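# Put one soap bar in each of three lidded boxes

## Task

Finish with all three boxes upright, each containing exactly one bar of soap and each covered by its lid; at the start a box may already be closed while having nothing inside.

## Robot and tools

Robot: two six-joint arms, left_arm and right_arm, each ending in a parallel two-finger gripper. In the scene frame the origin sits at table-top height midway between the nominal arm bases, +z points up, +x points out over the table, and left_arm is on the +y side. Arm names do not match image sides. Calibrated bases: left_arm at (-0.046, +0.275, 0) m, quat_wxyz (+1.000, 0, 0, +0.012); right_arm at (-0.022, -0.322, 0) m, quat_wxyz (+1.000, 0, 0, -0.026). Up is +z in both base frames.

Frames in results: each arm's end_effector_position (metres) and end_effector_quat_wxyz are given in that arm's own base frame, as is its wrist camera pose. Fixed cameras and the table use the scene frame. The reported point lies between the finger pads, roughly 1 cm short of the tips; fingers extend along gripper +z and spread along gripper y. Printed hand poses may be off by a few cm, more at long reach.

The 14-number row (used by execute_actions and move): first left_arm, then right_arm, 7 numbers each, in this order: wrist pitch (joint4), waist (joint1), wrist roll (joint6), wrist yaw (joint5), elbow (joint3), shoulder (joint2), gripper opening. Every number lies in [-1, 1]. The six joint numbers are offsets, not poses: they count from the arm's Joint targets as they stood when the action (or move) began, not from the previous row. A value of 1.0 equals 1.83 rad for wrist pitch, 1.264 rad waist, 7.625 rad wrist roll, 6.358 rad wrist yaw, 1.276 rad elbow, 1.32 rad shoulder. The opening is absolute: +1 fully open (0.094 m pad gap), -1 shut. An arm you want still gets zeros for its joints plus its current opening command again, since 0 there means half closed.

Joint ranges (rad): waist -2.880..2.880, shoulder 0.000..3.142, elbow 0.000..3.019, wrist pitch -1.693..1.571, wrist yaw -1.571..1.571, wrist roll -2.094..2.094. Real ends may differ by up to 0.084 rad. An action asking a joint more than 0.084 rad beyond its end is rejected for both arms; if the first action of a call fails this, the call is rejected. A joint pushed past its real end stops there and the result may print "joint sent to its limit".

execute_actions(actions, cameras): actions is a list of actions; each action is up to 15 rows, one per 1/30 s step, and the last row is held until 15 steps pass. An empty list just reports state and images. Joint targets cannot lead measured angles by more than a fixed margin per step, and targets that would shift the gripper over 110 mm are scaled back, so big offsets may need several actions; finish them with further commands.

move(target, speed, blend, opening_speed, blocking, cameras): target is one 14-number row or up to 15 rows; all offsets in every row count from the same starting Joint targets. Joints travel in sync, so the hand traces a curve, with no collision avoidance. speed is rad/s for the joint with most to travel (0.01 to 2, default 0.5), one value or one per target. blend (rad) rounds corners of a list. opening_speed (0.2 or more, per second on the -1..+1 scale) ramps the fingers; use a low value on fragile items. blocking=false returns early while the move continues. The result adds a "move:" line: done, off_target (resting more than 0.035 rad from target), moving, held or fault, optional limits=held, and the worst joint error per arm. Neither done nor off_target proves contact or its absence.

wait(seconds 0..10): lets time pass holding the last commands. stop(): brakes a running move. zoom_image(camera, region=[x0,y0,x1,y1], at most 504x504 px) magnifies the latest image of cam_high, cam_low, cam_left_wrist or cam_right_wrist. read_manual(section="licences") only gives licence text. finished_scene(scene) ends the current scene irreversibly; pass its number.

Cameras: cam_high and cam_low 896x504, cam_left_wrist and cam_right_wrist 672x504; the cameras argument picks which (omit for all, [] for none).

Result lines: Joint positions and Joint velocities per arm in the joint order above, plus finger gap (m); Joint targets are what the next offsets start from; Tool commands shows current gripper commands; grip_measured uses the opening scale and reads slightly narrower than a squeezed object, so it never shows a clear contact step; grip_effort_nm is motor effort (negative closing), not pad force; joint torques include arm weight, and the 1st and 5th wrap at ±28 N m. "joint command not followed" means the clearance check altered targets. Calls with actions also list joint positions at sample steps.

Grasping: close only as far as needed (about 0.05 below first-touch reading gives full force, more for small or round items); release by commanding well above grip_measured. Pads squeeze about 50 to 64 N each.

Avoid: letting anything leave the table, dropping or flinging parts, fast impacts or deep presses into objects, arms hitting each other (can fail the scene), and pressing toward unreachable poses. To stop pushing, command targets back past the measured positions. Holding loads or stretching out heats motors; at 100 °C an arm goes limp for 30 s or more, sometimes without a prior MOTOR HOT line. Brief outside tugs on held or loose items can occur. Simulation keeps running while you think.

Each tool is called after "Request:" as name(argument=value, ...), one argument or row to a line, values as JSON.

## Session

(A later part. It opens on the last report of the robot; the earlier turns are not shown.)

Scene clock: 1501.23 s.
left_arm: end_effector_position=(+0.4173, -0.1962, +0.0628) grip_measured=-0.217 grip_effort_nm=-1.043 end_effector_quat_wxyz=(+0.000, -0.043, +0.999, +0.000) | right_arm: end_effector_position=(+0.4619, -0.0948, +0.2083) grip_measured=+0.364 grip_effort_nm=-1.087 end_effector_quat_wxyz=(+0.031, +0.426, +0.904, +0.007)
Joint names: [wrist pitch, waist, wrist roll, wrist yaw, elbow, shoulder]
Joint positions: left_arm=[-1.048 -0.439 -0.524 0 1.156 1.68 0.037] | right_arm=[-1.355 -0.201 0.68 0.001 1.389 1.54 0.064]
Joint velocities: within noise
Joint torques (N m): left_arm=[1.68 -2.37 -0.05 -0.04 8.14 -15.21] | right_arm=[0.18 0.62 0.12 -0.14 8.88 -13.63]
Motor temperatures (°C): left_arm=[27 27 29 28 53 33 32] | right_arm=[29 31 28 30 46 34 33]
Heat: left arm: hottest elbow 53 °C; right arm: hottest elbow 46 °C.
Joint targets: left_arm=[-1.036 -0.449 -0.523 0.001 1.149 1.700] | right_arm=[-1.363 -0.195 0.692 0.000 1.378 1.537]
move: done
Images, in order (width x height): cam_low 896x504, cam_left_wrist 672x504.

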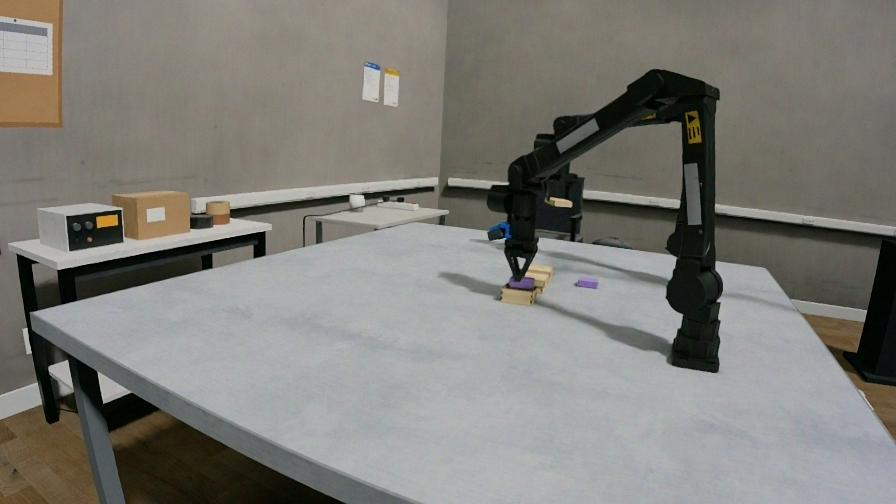

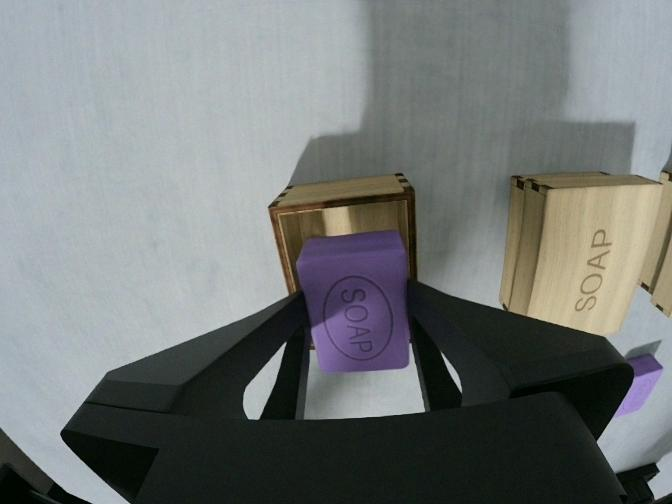

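Request:
move(
  target=[0,0.015,0,0,0.05,0.0062,-0.28,0,0,0,0,0,0,0.25],
  speed=0.2,
  cameras=["cam_left_wrist","cam_low"],
)

Request:
zoom_image(
  camera="cam_low",
  region=[495, 270, 545, 310],
)

Scene clock: 1561.30 s.
left_arm: end_effector_position=(+0.4195, -0.1972, +0.0631) grip_measured=-0.217 grip_effort_nm=-1.038 end_effector_quat_wxyz=(+0.001, -0.043, +0.999, +0.000) | right_arm: end_effector_position=(+0.4619, -0.0948, +0.2083) grip_measured=+0.364 grip_effort_nm=-1.072 end_effector_quat_wxyz=(+0.031, +0.426, +0.904, +0.007)
Joint names: [wrist pitch, waist, wrist roll, wrist yaw, elbow, shoulder]
Joint positions: left_arm=[-1.048 -0.439 -0.524 0 1.162 1.684 0.037] | right_arm=[-1.355 -0.201 0.68 0.001 1.389 1.54 0.064]
Joint velocities: within noise
Joint torques (N m): left_arm=[1.61 -0.91 -0.05 -0.04 13.44 -14.92] | right_arm=[0.18 0.56 0.12 -0.13 8.9 -13.63]
Motor temperatures (°C): left_arm=[27 27 29 28 49 34 32] | right_arm=[29 31 28 30 46 34 33]
Heat: left arm: hottest elbow 49 °C; right arm: hottest elbow 46 °C.
Joint targets: left_arm=[-1.036 -0.430 -0.523 0.001 1.213 1.709] | right_arm=[-1.363 -0.195 0.692 0.000 1.378 1.537]
move: off_target (left_arm); left_arm: the elbow is farthest, 0.050 rad from its target
Images, in order (width x height): cam_low 896x504, cam_left_wrist 672x504.

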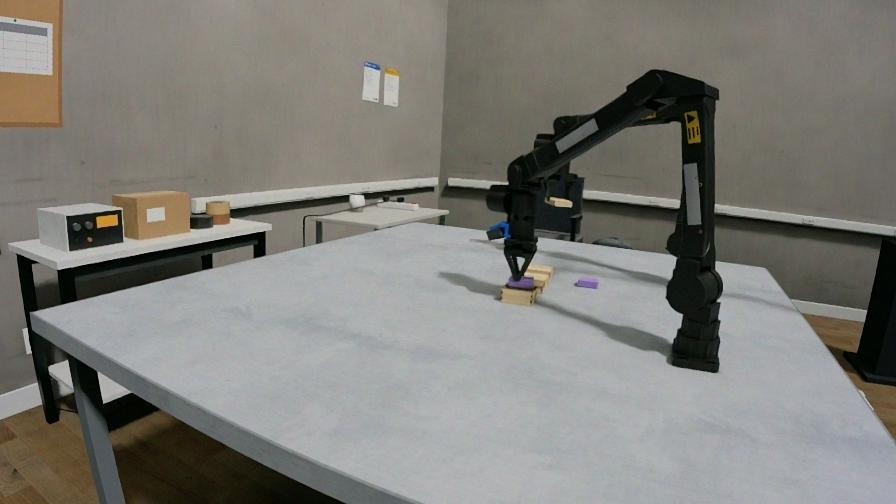

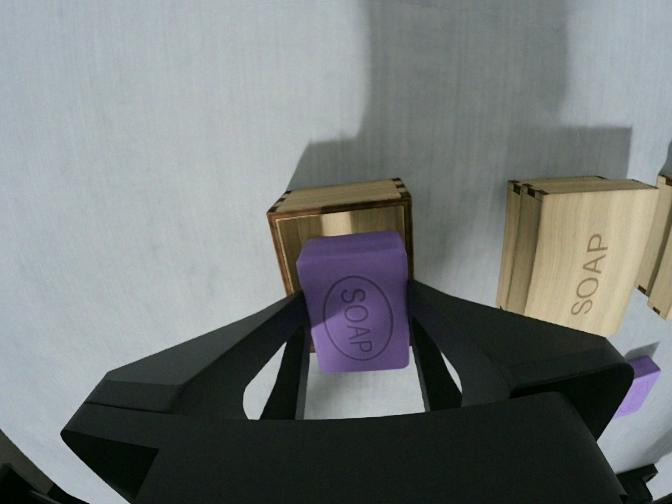

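Scaled by 10.080 from the camera's 896x504 image, which has a finer 1280x720 frame.

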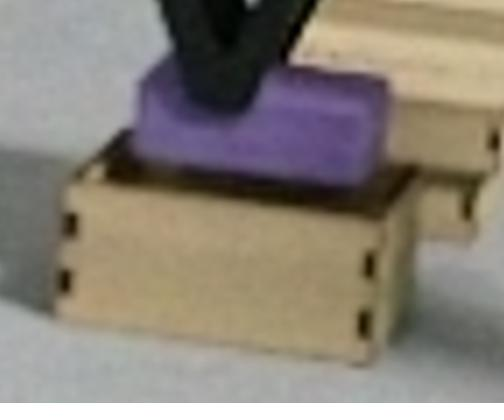

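Request:
move(
  target=[0,0.007,0,0,0.007,0.006,-0.28,0,0,0,0,0,0,0.25],
  speed=0.2,
  cameras=["cam_left_wrist","cam_low"],
)

Request:
zoom_image(
  camera="cam_low",
  region=[495, 270, 545, 310],
)

Request:
zoom_image(
  camera="cam_left_wrist",
  region=[240, 150, 450, 400],
)

Scene clock: 1574.30 s.
left_arm: end_effector_position=(+0.4238, -0.1957, +0.0628) grip_measured=-0.217 grip_effort_nm=-1.038 end_effector_quat_wxyz=(+0.002, -0.046, +0.999, -0.001) | right_arm: end_effector_position=(+0.4619, -0.0948, +0.2083) grip_measured=+0.364 grip_effort_nm=-1.077 end_effector_quat_wxyz=(+0.031, +0.426, +0.904, +0.007)
Joint names: [wrist pitch, waist, wrist roll, wrist yaw, elbow, shoulder]
Joint positions: left_arm=[-1.048 -0.432 -0.524 0 1.171 1.69 0.037] | right_arm=[-1.355 -0.201 0.68 0.001 1.389 1.54 0.064]
Joint velocities: within noise
Joint torques (N m): left_arm=[1.59 -0.73 -0.05 -0.05 13.5 -14.97] | right_arm=[0.18 0.56 0.12 -0.14 8.88 -13.57]
Motor temperatures (°C): left_arm=[27 27 29 28 51 35 32] | right_arm=[29 31 28 30 46 34 33]
Heat: left arm: hottest elbow 51 °C; right arm: hottest elbow 46 °C.
Joint targets: left_arm=[-1.036 -0.421 -0.523 0.001 1.222 1.717] | right_arm=[-1.363 -0.195 0.692 0.000 1.378 1.537]
move: off_target (left_arm); left_arm: the elbow is farthest, 0.051 rad from its target
Images, in order (width x height): cam_low 896x504, cam_left_wrist 672x504.

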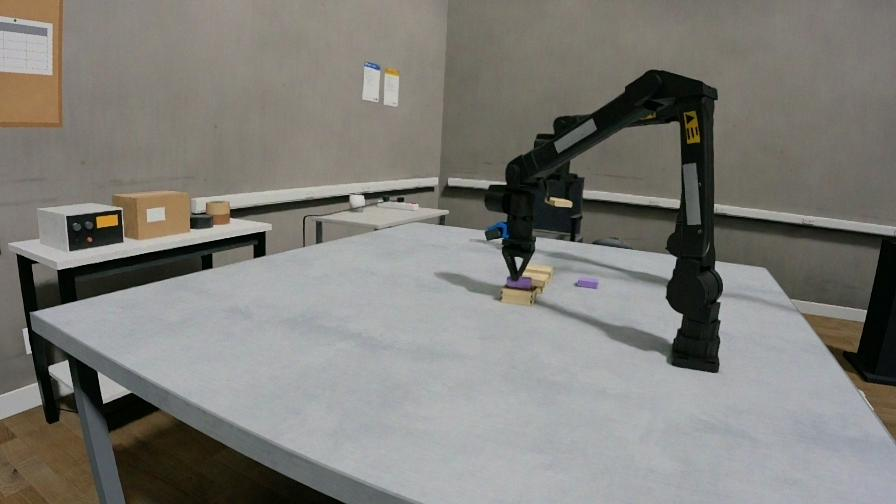

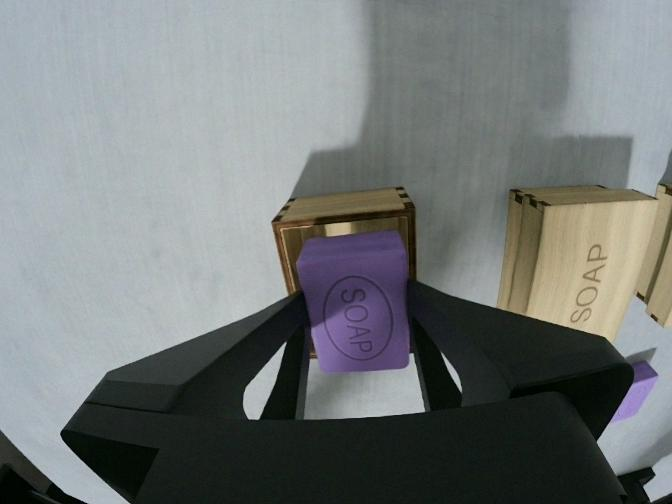

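Scaled by 10.080 from the camera's 896x504 image, which has a finer 1280x720 frame.

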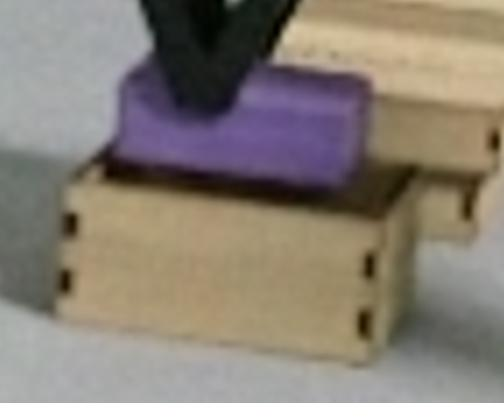

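Scaled by 2.016 from the camera's 672x504 image, which has a finer 960x720 frame.

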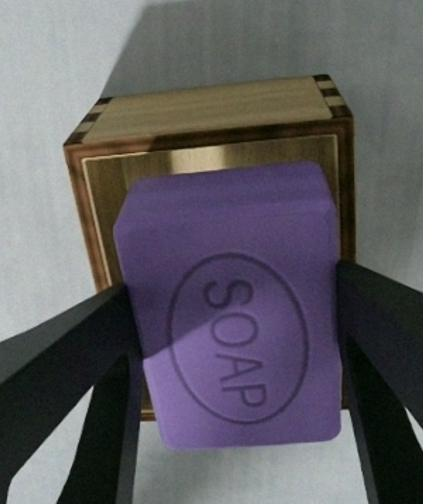

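Request:
move(
  target=[
    [0,0,0,0,-0.044,0,-0.28,0,0,0,0,0,0,0.25],
    [0.0385,0,0,0,-0.0722,0.0308,-0.28,0,0,0,0,0,0,0.25],
  ],
  speed=[0.2,0.06],
  cameras=["cam_left_wrist","cam_low"],
)

Request:
zoom_image(
  camera="cam_low",
  region=[495, 270, 545, 310],
)

Scene clock: 1601.57 s.
left_arm: end_effector_position=(+0.4228, -0.1953, +0.0337) grip_measured=-0.217 grip_effort_nm=-1.038 end_effector_quat_wxyz=(-0.001, -0.046, +0.999, +0.000) | right_arm: end_effector_position=(+0.4619, -0.0948, +0.2083) grip_measured=+0.364 grip_effort_nm=-1.082 end_effector_quat_wxyz=(+0.031, +0.426, +0.904, +0.007)
Joint names: [wrist pitch, waist, wrist roll, wrist yaw, elbow, shoulder]
Joint positions: left_arm=[-0.978 -0.432 -0.524 0 1.138 1.732 0.037] | right_arm=[-1.355 -0.201 0.68 0.001 1.389 1.54 0.064]
Joint velocities: within noise
Joint torques (N m): left_arm=[1.65 -0.79 -0.05 -0.04 7.66 -15.27] | right_arm=[0.18 0.62 0.13 -0.14 8.88 -13.63]
Motor temperatures (°C): left_arm=[27 27 29 28 53 34 33] | right_arm=[29 31 28 30 46 34 33]
Heat: left arm: hottest elbow 53 °C; right arm: hottest elbow 46 °C.
Joint targets: left_arm=[-0.965 -0.421 -0.523 0.001 1.130 1.757] | right_arm=[-1.363 -0.195 0.692 0.000 1.378 1.537]
move: done
Images, in order (width x height): cam_low 896x504, cam_left_wrist 672x504.

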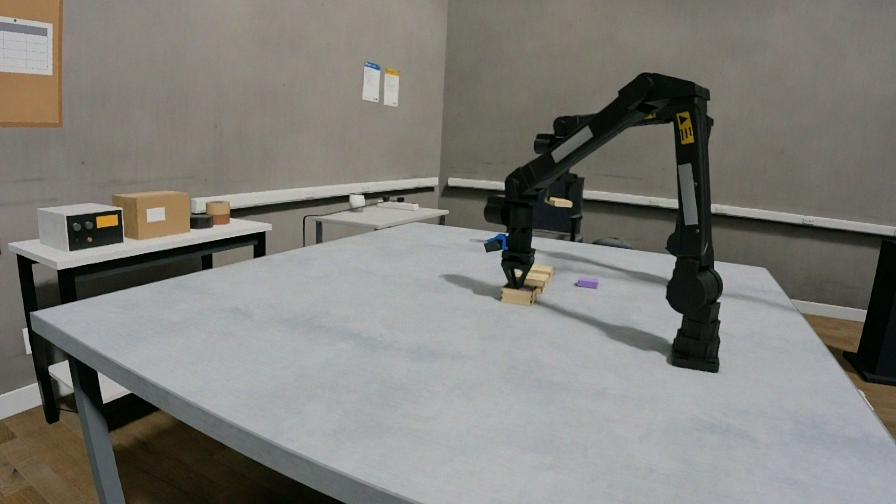

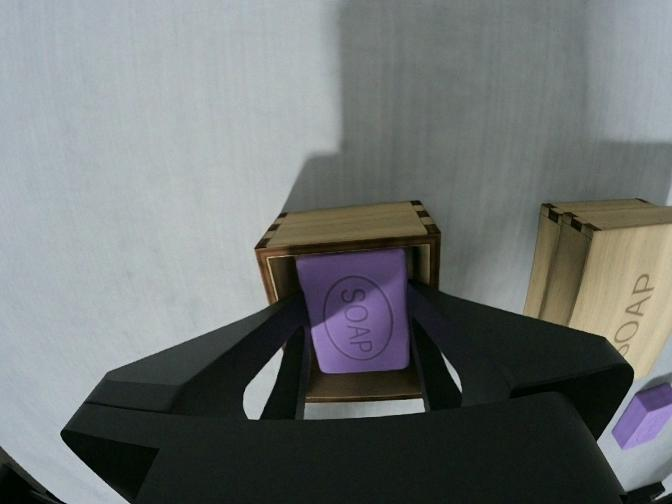

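Scaled by 10.080 from the camera's 896x504 image, which has a finer 1280x720 frame.

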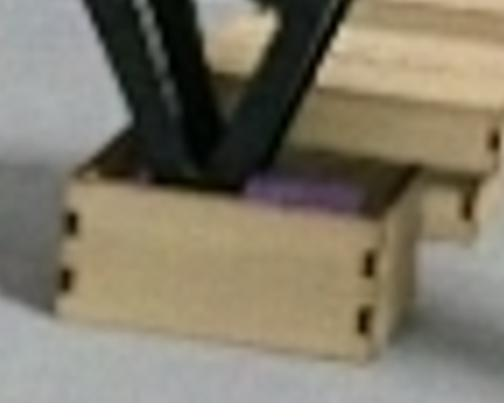

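Request:
move(
  target=[
    [0,0,0,0,0,0,-0.145,0,0,0,0,0,0,0.25],
  ],
  opening_speed=0.2,
  cameras=["cam_left_wrist"],
)

Request:
move(
  target=[
    [0,0,0,0,0.045,0,-0.145,0,0,0,0,0,0,0.25],
    [-0.03,0,0,0,0.065,-0.045,-0.145,0,0,0,0,0,0,0.25],
  ],
  speed=0.12,
  cameras=["cam_left_wrist","cam_low"],
)

Request:
zoom_image(
  camera="cam_low",
  region=[495, 270, 545, 310],
)

Scene clock: 1611.50 s.
left_arm: end_effector_position=(+0.4230, -0.1953, +0.0337) grip_measured=-0.149 grip_effort_nm=0.139 end_effector_quat_wxyz=(+0.000, -0.046, +0.999, +0.000) | right_arm: end_effector_position=(+0.4619, -0.0948, +0.2083) grip_measured=+0.364 grip_effort_nm=-1.072 end_effector_quat_wxyz=(+0.031, +0.426, +0.904, +0.007)
Joint names: [wrist pitch, waist, wrist roll, wrist yaw, elbow, shoulder]
Joint positions: left_arm=[-0.978 -0.432 -0.524 0 1.138 1.732 0.04] | right_arm=[-1.355 -0.201 0.68 0.001 1.389 1.54 0.064]
Joint velocities: within noise
Joint torques (N m): left_arm=[1.61 -0.79 -0.05 -0.04 7.68 -15.33] | right_arm=[0.2 0.56 0.12 -0.14 8.9 -13.57]
Motor temperatures (°C): left_arm=[27 27 29 28 52 34 33] | right_arm=[29 31 28 30 47 34 33]
Heat: left arm: hottest elbow 52 °C; right arm: hottest elbow 47 °C.
Joint targets: left_arm=[-0.965 -0.421 -0.523 0.001 1.130 1.757] | right_arm=[-1.363 -0.195 0.692 0.000 1.378 1.537]
move: done
Images, in order (width x height): cam_left_wrist 672x504.

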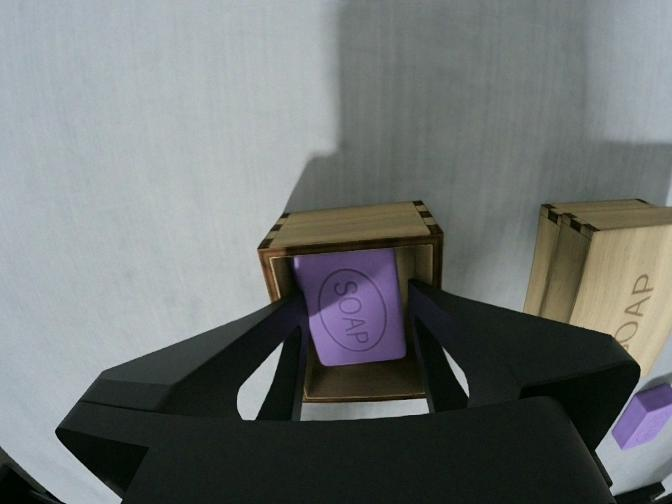

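Scene clock: 1613.03 s.
left_arm: end_effector_position=(+0.4293, -0.1980, +0.0506) grip_measured=-0.148 grip_effort_nm=0.129 end_effector_quat_wxyz=(+0.006, -0.046, +0.999, -0.003) | right_arm: end_effector_position=(+0.4619, -0.0948, +0.2083) grip_measured=+0.364 grip_effort_nm=-1.072 end_effector_quat_wxyz=(+0.031, +0.426, +0.904, +0.007)
Joint names: [wrist pitch, waist, wrist roll, wrist yaw, elbow, shoulder]
Joint positions: left_arm=[-1.009 -0.431 -0.524 0 1.167 1.715 0.04] | right_arm=[-1.355 -0.201 0.68 0.001 1.389 1.54 0.064]
Joint velocities: within noise
Joint torques (N m): left_arm=[0.73 -0.73 -0.04 -0.05 12.94 -19.25] | right_arm=[0.18 0.62 0.13 -0.13 8.9 -13.57]
Motor temperatures (°C): left_arm=[27 27 29 28 52 34 32] | right_arm=[29 31 28 30 47 34 33]
Heat: left arm: hottest elbow 52 °C; right arm: hottest elbow 47 °C.
Joint targets: left_arm=[-1.020 -0.421 -0.523 0.001 1.213 1.698] | right_arm=[-1.363 -0.195 0.692 0.000 1.378 1.537]
move: off_target (left_arm); left_arm: the elbow is farthest, 0.046 rad from its target
Images, in order (width x height): cam_low 896x504, cam_left_wrist 672x504.

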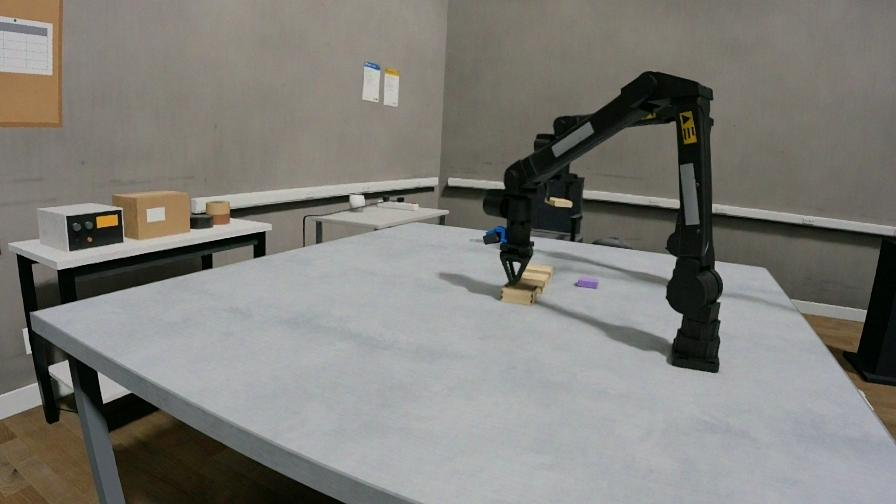

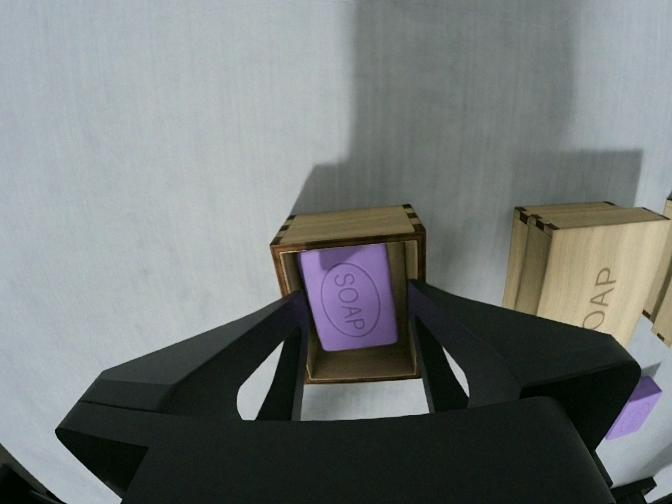

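Scaled by 10.080 from the camera's 896x504 image, which has a finer 1280x720 frame.

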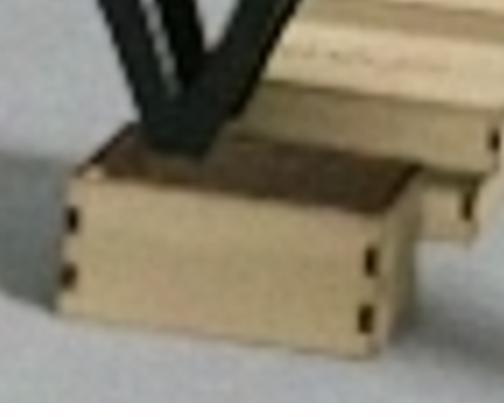

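Request:
move(
  target=[
    [0,0,0,0,0,-0.114,-0.145,0,0,0,0,0,0,0.25],
    [0,0,0,0,-0.128,-0.339,-0.145,0,0,0,0,0,0,0.25],
    [-0.016,0.721,-0.039,0,-0.27,-0.683,-0.145,0,0,0,0,0,0,0.25],
  ],
  speed=[0.3,0.5,0.7],
  blend=0.05,
  cameras=[],
)

Request:
move(
  target=[0,0,0,0,0,0,-0.145,0,0.83,0,0,0,0,0.25],
  speed=0.7,
  cameras=["cam_right_wrist","cam_low"],
)

Request:
zoom_image(
  camera="cam_right_wrist",
  region=[180, 50, 330, 190],
)

Request:
zoom_image(
  camera="cam_low",
  region=[490, 250, 570, 310],
)

Scene clock: 1638.70 s.
left_arm: end_effector_position=(+0.2924, +0.1519, +0.2776) grip_measured=-0.148 grip_effort_nm=0.134 end_effector_quat_wxyz=(+0.296, -0.572, +0.763, -0.048) | right_arm: end_effector_position=(+0.4619, -0.0948, +0.2083) grip_measured=+0.364 grip_effort_nm=-1.072 end_effector_quat_wxyz=(+0.031, +0.426, +0.904, +0.007)
Joint names: [wrist pitch, waist, wrist roll, wrist yaw, elbow, shoulder]
Joint positions: left_arm=[-1.037 0.48 -0.805 0 0.879 0.803 0.04] | right_arm=[-1.355 -0.201 0.68 0.001 1.389 1.54 0.064]
Joint velocities: within noise
Joint torques (N m): left_arm=[1.59 -0.85 -0.15 -0.05 10.14 -4.95] | right_arm=[0.18 0.62 0.12 -0.14 8.9 -13.63]
Motor temperatures (°C): left_arm=[27 27 29 28 54 34 31] | right_arm=[29 31 28 30 47 34 33]
Heat: left arm: hottest elbow 54 °C; right arm: hottest elbow 47 °C.
Joint targets: left_arm=[-1.049 0.490 -0.820 0.001 0.868 0.796] | right_arm=[-1.363 -0.195 0.692 0.000 1.378 1.537]
move: done
No camera images: "cameras" was empty.

Scene clock: 1640.73 s.
left_arm: end_effector_position=(+0.2924, +0.1519, +0.2776) grip_measured=-0.148 grip_effort_nm=0.129 end_effector_quat_wxyz=(+0.296, -0.572, +0.763, -0.049) | right_arm: end_effector_position=(+0.3082, +0.3568, +0.2083) grip_measured=+0.364 grip_effort_nm=-1.077 end_effector_quat_wxyz=(+0.023, -0.089, +0.995, +0.022)
Joint names: [wrist pitch, waist, wrist roll, wrist yaw, elbow, shoulder]
Joint positions: left_arm=[-1.037 0.48 -0.806 0 0.879 0.803 0.04] | right_arm=[-1.355 0.859 0.68 0 1.389 1.54 0.064]
Joint velocities: within noise
Joint torques (N m): left_arm=[1.59 -0.85 -0.2 -0.05 10.13 -4.89] | right_arm=[0.18 -0.44 0.12 -0.1 8.9 -13.63]
Motor temperatures (°C): left_arm=[27 27 29 28 54 34 31] | right_arm=[29 31 28 30 47 34 33]
Heat: left arm: hottest elbow 54 °C; right arm: hottest elbow 47 °C.
Joint targets: left_arm=[-1.049 0.490 -0.820 0.001 0.868 0.796] | right_arm=[-1.363 0.854 0.692 0.001 1.378 1.537]
move: done
Images, in order (width x height): cam_low 896x504, cam_right_wrist 672x504.

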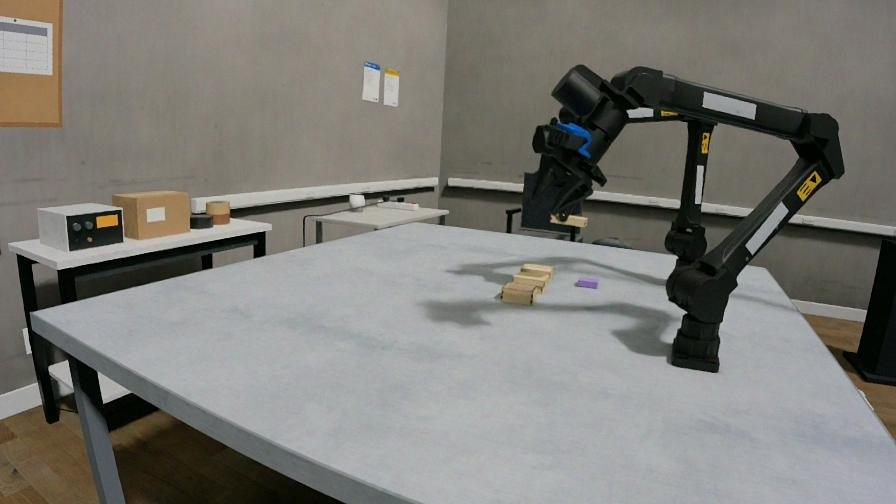

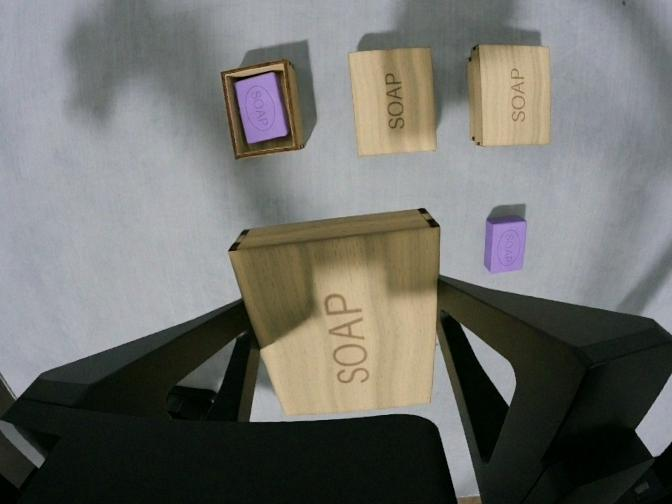

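Scaled by 3.360 from the camera's 672x504 image, which has a finer 960x720 frame.

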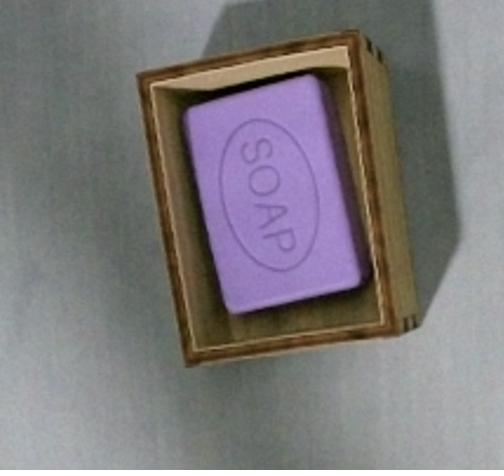

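Scaled by 6.300 from the camera's 896x504 image, which has a finer 1280x720 frame.

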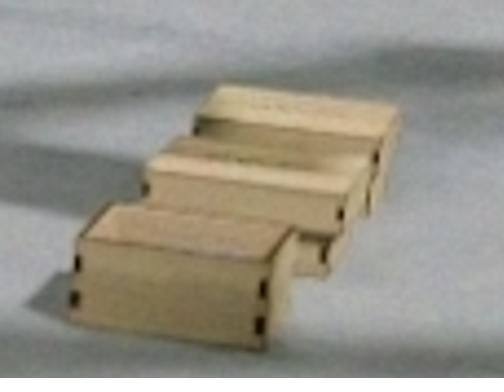

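Request:
move(
  target=[0,0,0,0,0,0,-0.145,0.0792,-0.0174,0.0013,0,0.2312,0.3439,0.25],
  speed=0.4,
  cameras=["cam_right_wrist","cam_low"],
)

Request:
zoom_image(
  camera="cam_low",
  region=[490, 250, 570, 310],
)

Request:
zoom_image(
  camera="cam_right_wrist",
  region=[200, 160, 470, 260],
)

Scene clock: 1700.63 s.
left_arm: end_effector_position=(+0.2924, +0.1519, +0.2776) grip_measured=-0.148 grip_effort_nm=0.129 end_effector_quat_wxyz=(+0.296, -0.572, +0.763, -0.049) | right_arm: end_effector_position=(+0.3933, +0.4367, +0.0713) grip_measured=+0.364 grip_effort_nm=-1.082 end_effector_quat_wxyz=(-0.006, -0.075, +0.997, -0.005)
Joint names: [wrist pitch, waist, wrist roll, wrist yaw, elbow, shoulder]
Joint positions: left_arm=[-1.037 0.48 -0.807 0 0.879 0.803 0.04] | right_arm=[-1.227 0.838 0.689 0 1.618 1.977 0.064]
Joint velocities: within noise
Joint torques (N m): left_arm=[1.59 -0.79 -0.19 -0.06 10.14 -5.01] | right_arm=[0.66 -0.56 0.14 -0.11 13.74 -18.08]
Motor temperatures (°C): left_arm=[27 27 29 28 50 32 31] | right_arm=[29 31 28 30 47 34 33]
Heat: left arm: hottest elbow 50 °C; right arm: hottest elbow 47 °C.
Joint targets: left_arm=[-1.049 0.490 -0.821 0.001 0.868 0.796] | right_arm=[-1.218 0.832 0.702 0.001 1.673 1.991]
move: off_target (right_arm); right_arm: the elbow is farthest, 0.055 rad from its target
Images, in order (width x height): cam_low 896x504, cam_right_wrist 672x504.

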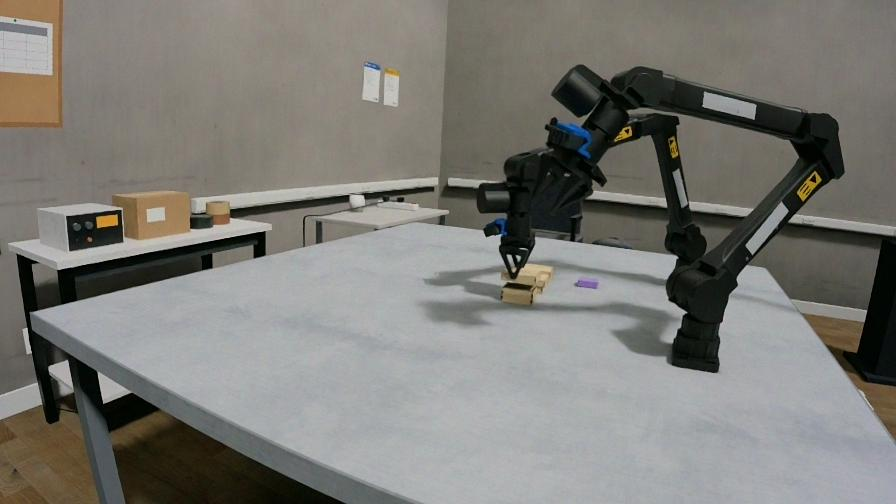

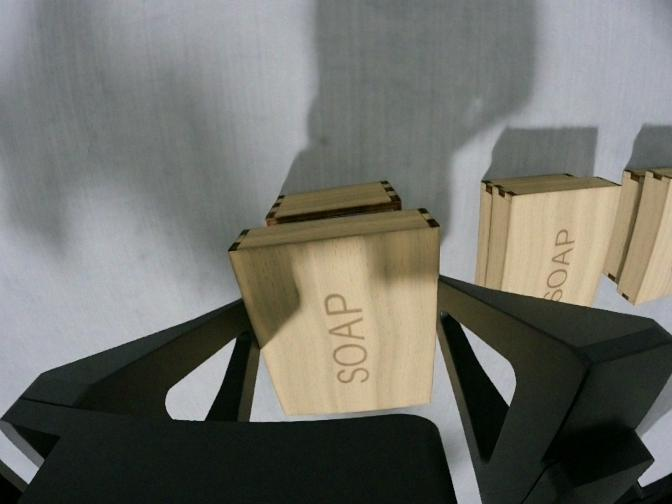

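Scaled by 6.300 from the camera's 896x504 image, which has a finer 1280x720 frame.

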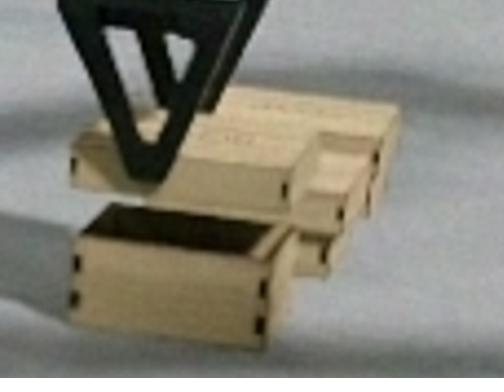

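Scaled by 1.867 from the camera's 672x504 image, which has a finer 960x720 frame.

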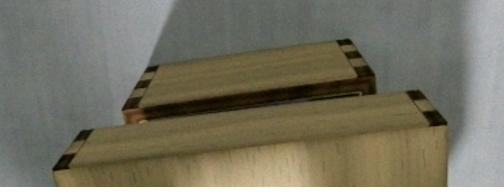

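Request:
move(
  target=[
    [0,0,0,0,0,0,-0.145,0,0,0,0,-0.048,0,0.25],
    [0,0,0,0,0,0,-0.145,0.0173,0,0,0,-0.062,0.0122,0.25],
  ],
  speed=[0.2,0.06],
  cameras=["cam_right_wrist","cam_low"],
)

Request:
zoom_image(
  camera="cam_low",
  region=[490, 250, 570, 310],
)

Request:
zoom_image(
  camera="cam_right_wrist",
  region=[200, 160, 470, 260],
)

Scene clock: 1728.87 s.
left_arm: end_effector_position=(+0.2924, +0.1519, +0.2776) grip_measured=-0.148 grip_effort_nm=0.129 end_effector_quat_wxyz=(+0.296, -0.572, +0.763, -0.049) | right_arm: end_effector_position=(+0.3949, +0.4387, +0.0651) grip_measured=+0.364 grip_effort_nm=-1.077 end_effector_quat_wxyz=(+0.000, -0.075, +0.997, +0.000)
Joint names: [wrist pitch, waist, wrist roll, wrist yaw, elbow, shoulder]
Joint positions: left_arm=[-1.037 0.48 -0.807 0 0.879 0.803 0.04] | right_arm=[-1.196 0.839 0.689 0 1.605 1.98 0.064]
Joint velocities: within noise
Joint torques (N m): left_arm=[1.61 -0.79 -0.19 -0.05 10.14 -4.95] | right_arm=[0.59 -0.5 0.14 -0.1 8.14 -17.26]
Motor temperatures (°C): left_arm=[27 27 29 28 50 32 30] | right_arm=[29 31 28 30 53 36 33]
Heat: left arm: hottest elbow 50 °C; right arm: hottest elbow 53 °C.
Joint targets: left_arm=[-1.049 0.490 -0.821 0.001 0.868 0.796] | right_arm=[-1.187 0.832 0.702 0.001 1.594 2.007]
move: done
Images, in order (width x height): cam_low 896x504, cam_right_wrist 672x504.

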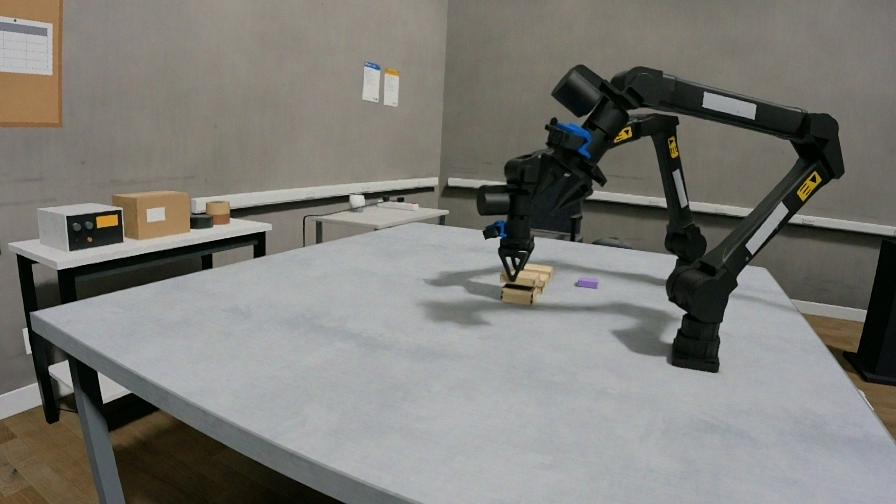

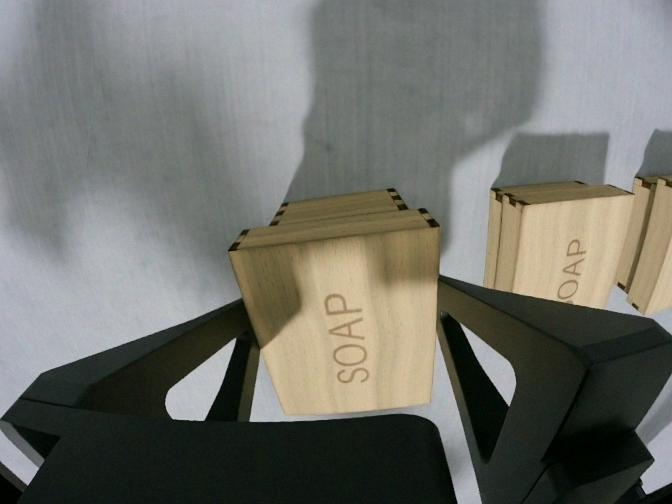

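Scaled by 6.300 from the camera's 896x504 image, which has a finer 1280x720 frame.

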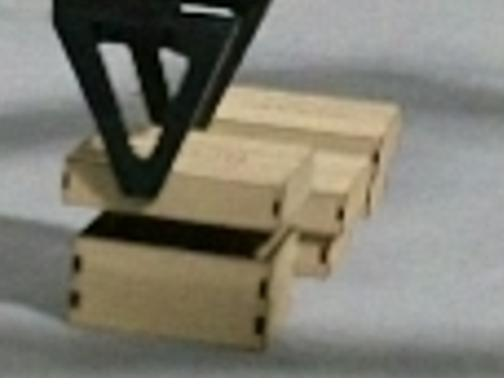

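Scaled by 1.867 from the camera's 672x504 image, which has a finer 960x720 frame.

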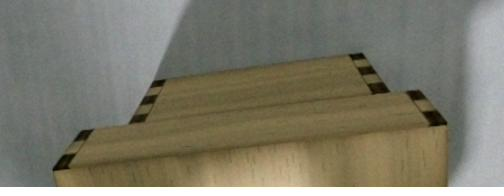

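Request:
move(
  target=[0,0,0,0,0,0,-0.145,0.0101,0,0,0,-0.0124,0.003,0.25],
  speed=0.06,
  cameras=["cam_right_wrist","cam_low"],
)

Request:
zoom_image(
  camera="cam_low",
  region=[490, 250, 570, 310],
)

Request:
zoom_image(
  camera="cam_right_wrist",
  region=[200, 160, 470, 260],
)

Scene clock: 1747.07 s.
left_arm: end_effector_position=(+0.2924, +0.1519, +0.2776) grip_measured=-0.148 grip_effort_nm=0.120 end_effector_quat_wxyz=(+0.296, -0.572, +0.763, -0.049) | right_arm: end_effector_position=(+0.3935, +0.4372, +0.0568) grip_measured=+0.364 grip_effort_nm=-1.072 end_effector_quat_wxyz=(-0.001, -0.075, +0.997, -0.001)
Joint names: [wrist pitch, waist, wrist roll, wrist yaw, elbow, shoulder]
Joint positions: left_arm=[-1.037 0.48 -0.807 0 0.879 0.803 0.04] | right_arm=[-1.177 0.839 0.689 0 1.589 1.985 0.064]
Joint velocities: within noise
Joint torques (N m): left_arm=[1.58 -0.79 -0.2 -0.05 10.14 -5.01] | right_arm=[0.84 -0.5 0.13 -0.1 8.1 -16.91]
Motor temperatures (°C): left_arm=[27 27 29 28 49 32 30] | right_arm=[29 31 28 30 50 37 33]
Heat: left arm: hottest elbow 49 °C; right arm: hottest elbow 50 °C.
Joint targets: left_arm=[-1.049 0.490 -0.821 0.001 0.868 0.796] | right_arm=[-1.168 0.832 0.702 0.001 1.578 2.011]
move: done
Images, in order (width x height): cam_low 896x504, cam_right_wrist 672x504.

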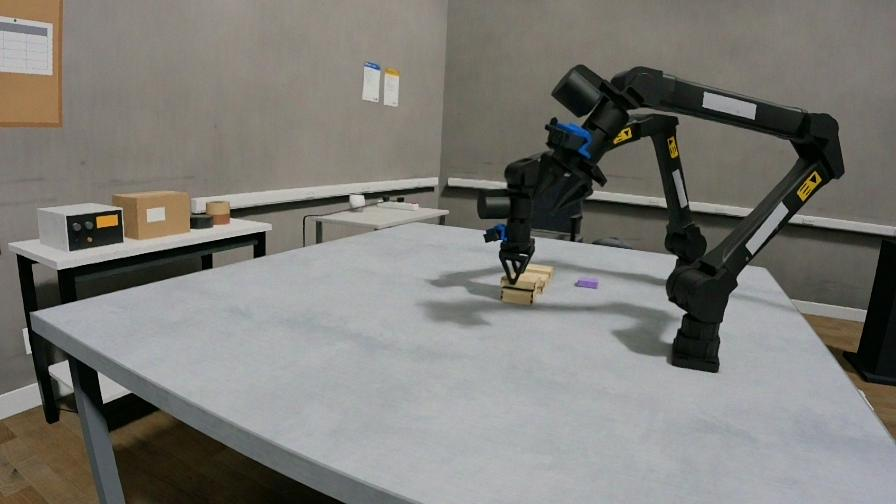

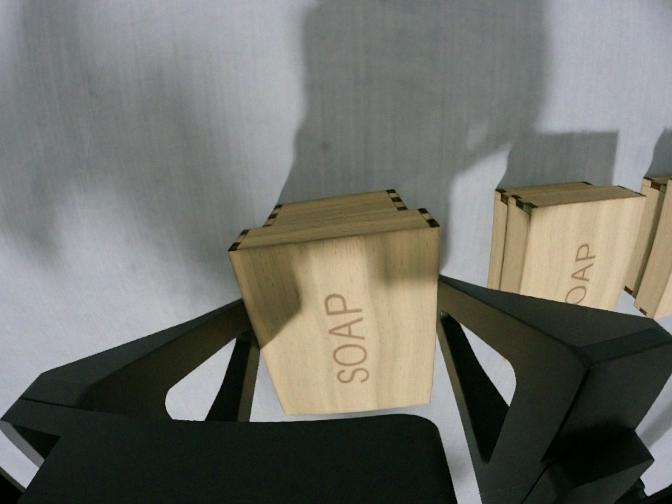

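Scaled by 6.300 from the camera's 896x504 image, which has a finer 1280x720 frame.

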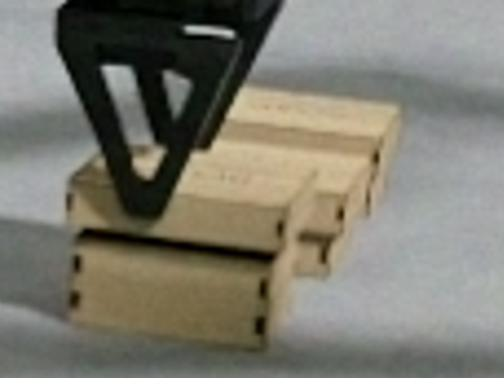

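Scaled by 1.867 from the camera's 672x504 image, which has a finer 960x720 frame.

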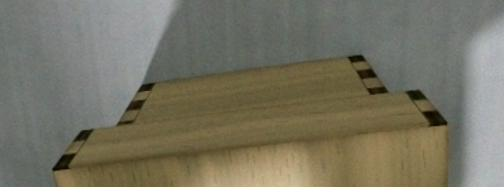

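Request:
move(
  target=[0,0,0,0,0,0,-0.145,0.0105,0,0,0,-0.0077,0.0071,0.25],
  speed=0.04,
  cameras=["cam_right_wrist","cam_low"],
)

Request:
zoom_image(
  camera="cam_low",
  region=[490, 250, 570, 310],
)

Scene clock: 1763.70 s.
left_arm: end_effector_position=(+0.2924, +0.1519, +0.2776) grip_measured=-0.148 grip_effort_nm=0.129 end_effector_quat_wxyz=(+0.296, -0.572, +0.763, -0.049) | right_arm: end_effector_position=(+0.3936, +0.4370, +0.0478) grip_measured=+0.364 grip_effort_nm=-1.077 end_effector_quat_wxyz=(-0.001, -0.075, +0.997, -0.001)
Joint names: [wrist pitch, waist, wrist roll, wrist yaw, elbow, shoulder]
Joint positions: left_arm=[-1.037 0.48 -0.807 0 0.879 0.803 0.04] | right_arm=[-1.158 0.838 0.689 0 1.579 1.994 0.064]
Joint velocities: within noise
Joint torques (N m): left_arm=[1.59 -0.79 -0.19 -0.06 10.13 -4.95] | right_arm=[0.65 -0.5 0.13 -0.1 8.02 -17.08]
Motor temperatures (°C): left_arm=[27 27 29 28 49 31 30] | right_arm=[29 31 28 30 49 37 33]
Heat: left arm: hottest elbow 49 °C; right arm: hottest elbow 49 °C.
Joint targets: left_arm=[-1.049 0.490 -0.821 0.001 0.868 0.796] | right_arm=[-1.149 0.832 0.702 0.001 1.568 2.020]
move: done
Images, in order (width x height): cam_low 896x504, cam_right_wrist 672x504.

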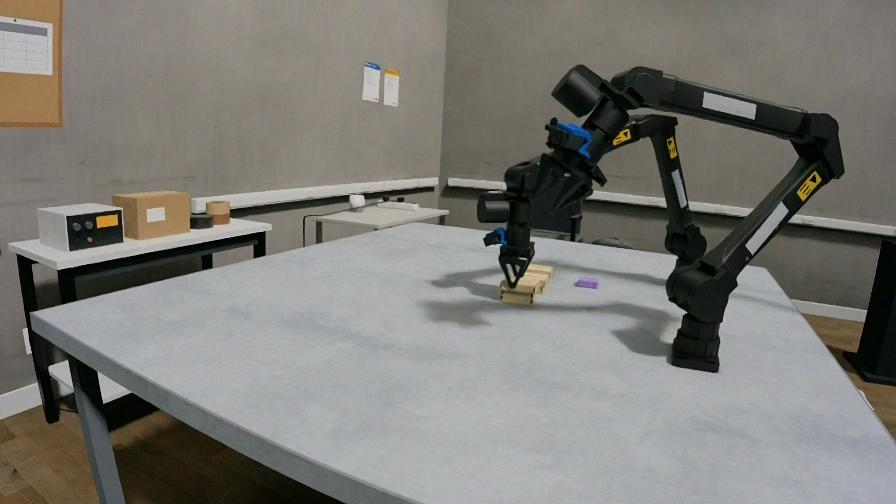

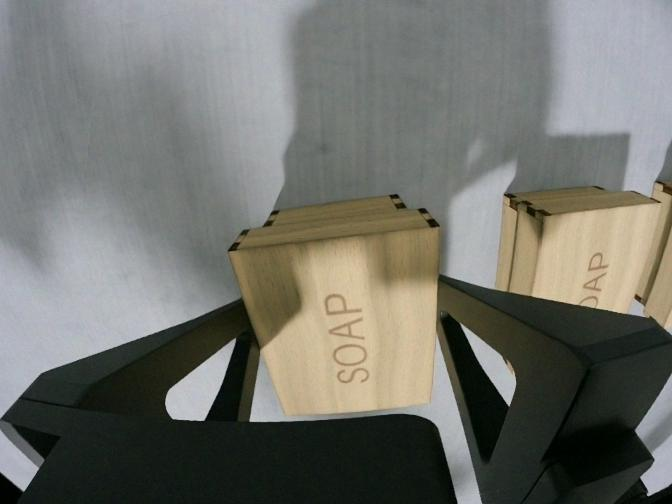

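Scaled by 6.300 from the camera's 896x504 image, which has a finer 1280x720 frame.

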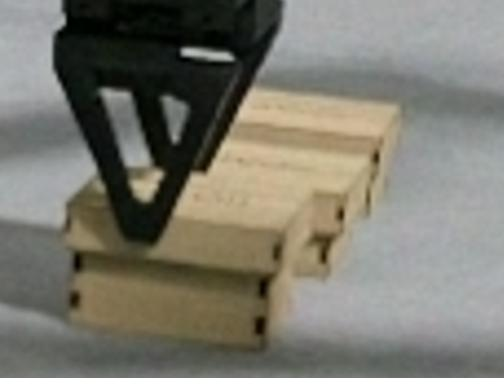

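Request:
move(
  target=[0,0,0,0,0,0,-0.145,0.0134,0,0,0,-0.0099,0.0091,0.25],
  speed=0.04,
  cameras=["cam_right_wrist","cam_low"],
)

Request:
zoom_image(
  camera="cam_low",
  region=[490, 250, 570, 310],
)

Scene clock: 1773.27 s.
left_arm: end_effector_position=(+0.2924, +0.1519, +0.2776) grip_measured=-0.148 grip_effort_nm=0.129 end_effector_quat_wxyz=(+0.296, -0.572, +0.763, -0.049) | right_arm: end_effector_position=(+0.3936, +0.4370, +0.0366) grip_measured=+0.364 grip_effort_nm=-1.077 end_effector_quat_wxyz=(-0.001, -0.075, +0.997, -0.001)
Joint names: [wrist pitch, waist, wrist roll, wrist yaw, elbow, shoulder]
Joint positions: left_arm=[-1.037 0.48 -0.807 0 0.879 0.803 0.04] | right_arm=[-1.133 0.838 0.689 0 1.567 2.006 0.064]
Joint velocities: within noise
Joint torques (N m): left_arm=[1.59 -0.79 -0.19 -0.05 10.14 -4.95] | right_arm=[0.62 -0.5 0.13 -0.1 7.92 -16.67]
Motor temperatures (°C): left_arm=[27 27 29 28 49 31 30] | right_arm=[29 31 28 30 49 37 33]
Heat: left arm: hottest elbow 49 °C; right arm: hottest elbow 49 °C.
Joint targets: left_arm=[-1.049 0.490 -0.821 0.001 0.868 0.796] | right_arm=[-1.124 0.832 0.702 0.001 1.556 2.033]
move: done
Images, in order (width x height): cam_low 896x504, cam_right_wrist 672x504.

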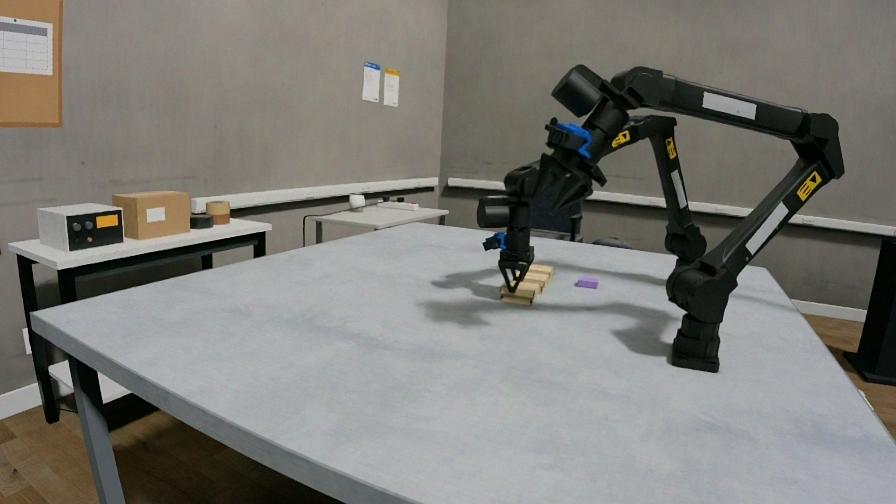

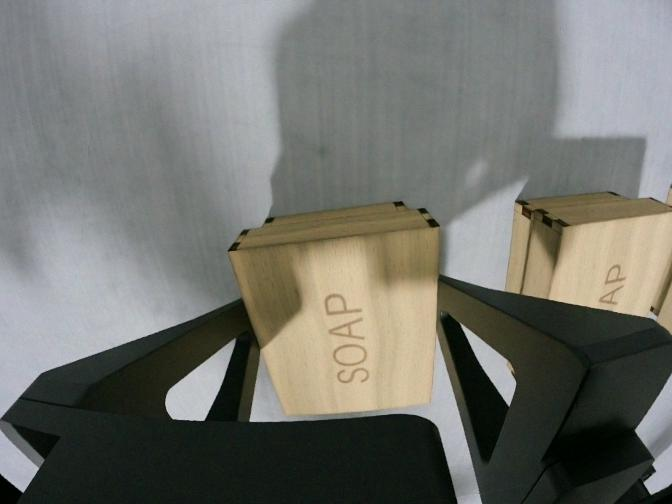

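Scaled by 6.300 from the camera's 896x504 image, which has a finer 1280x720 frame.

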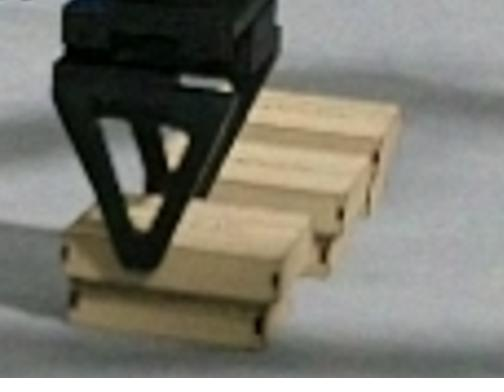

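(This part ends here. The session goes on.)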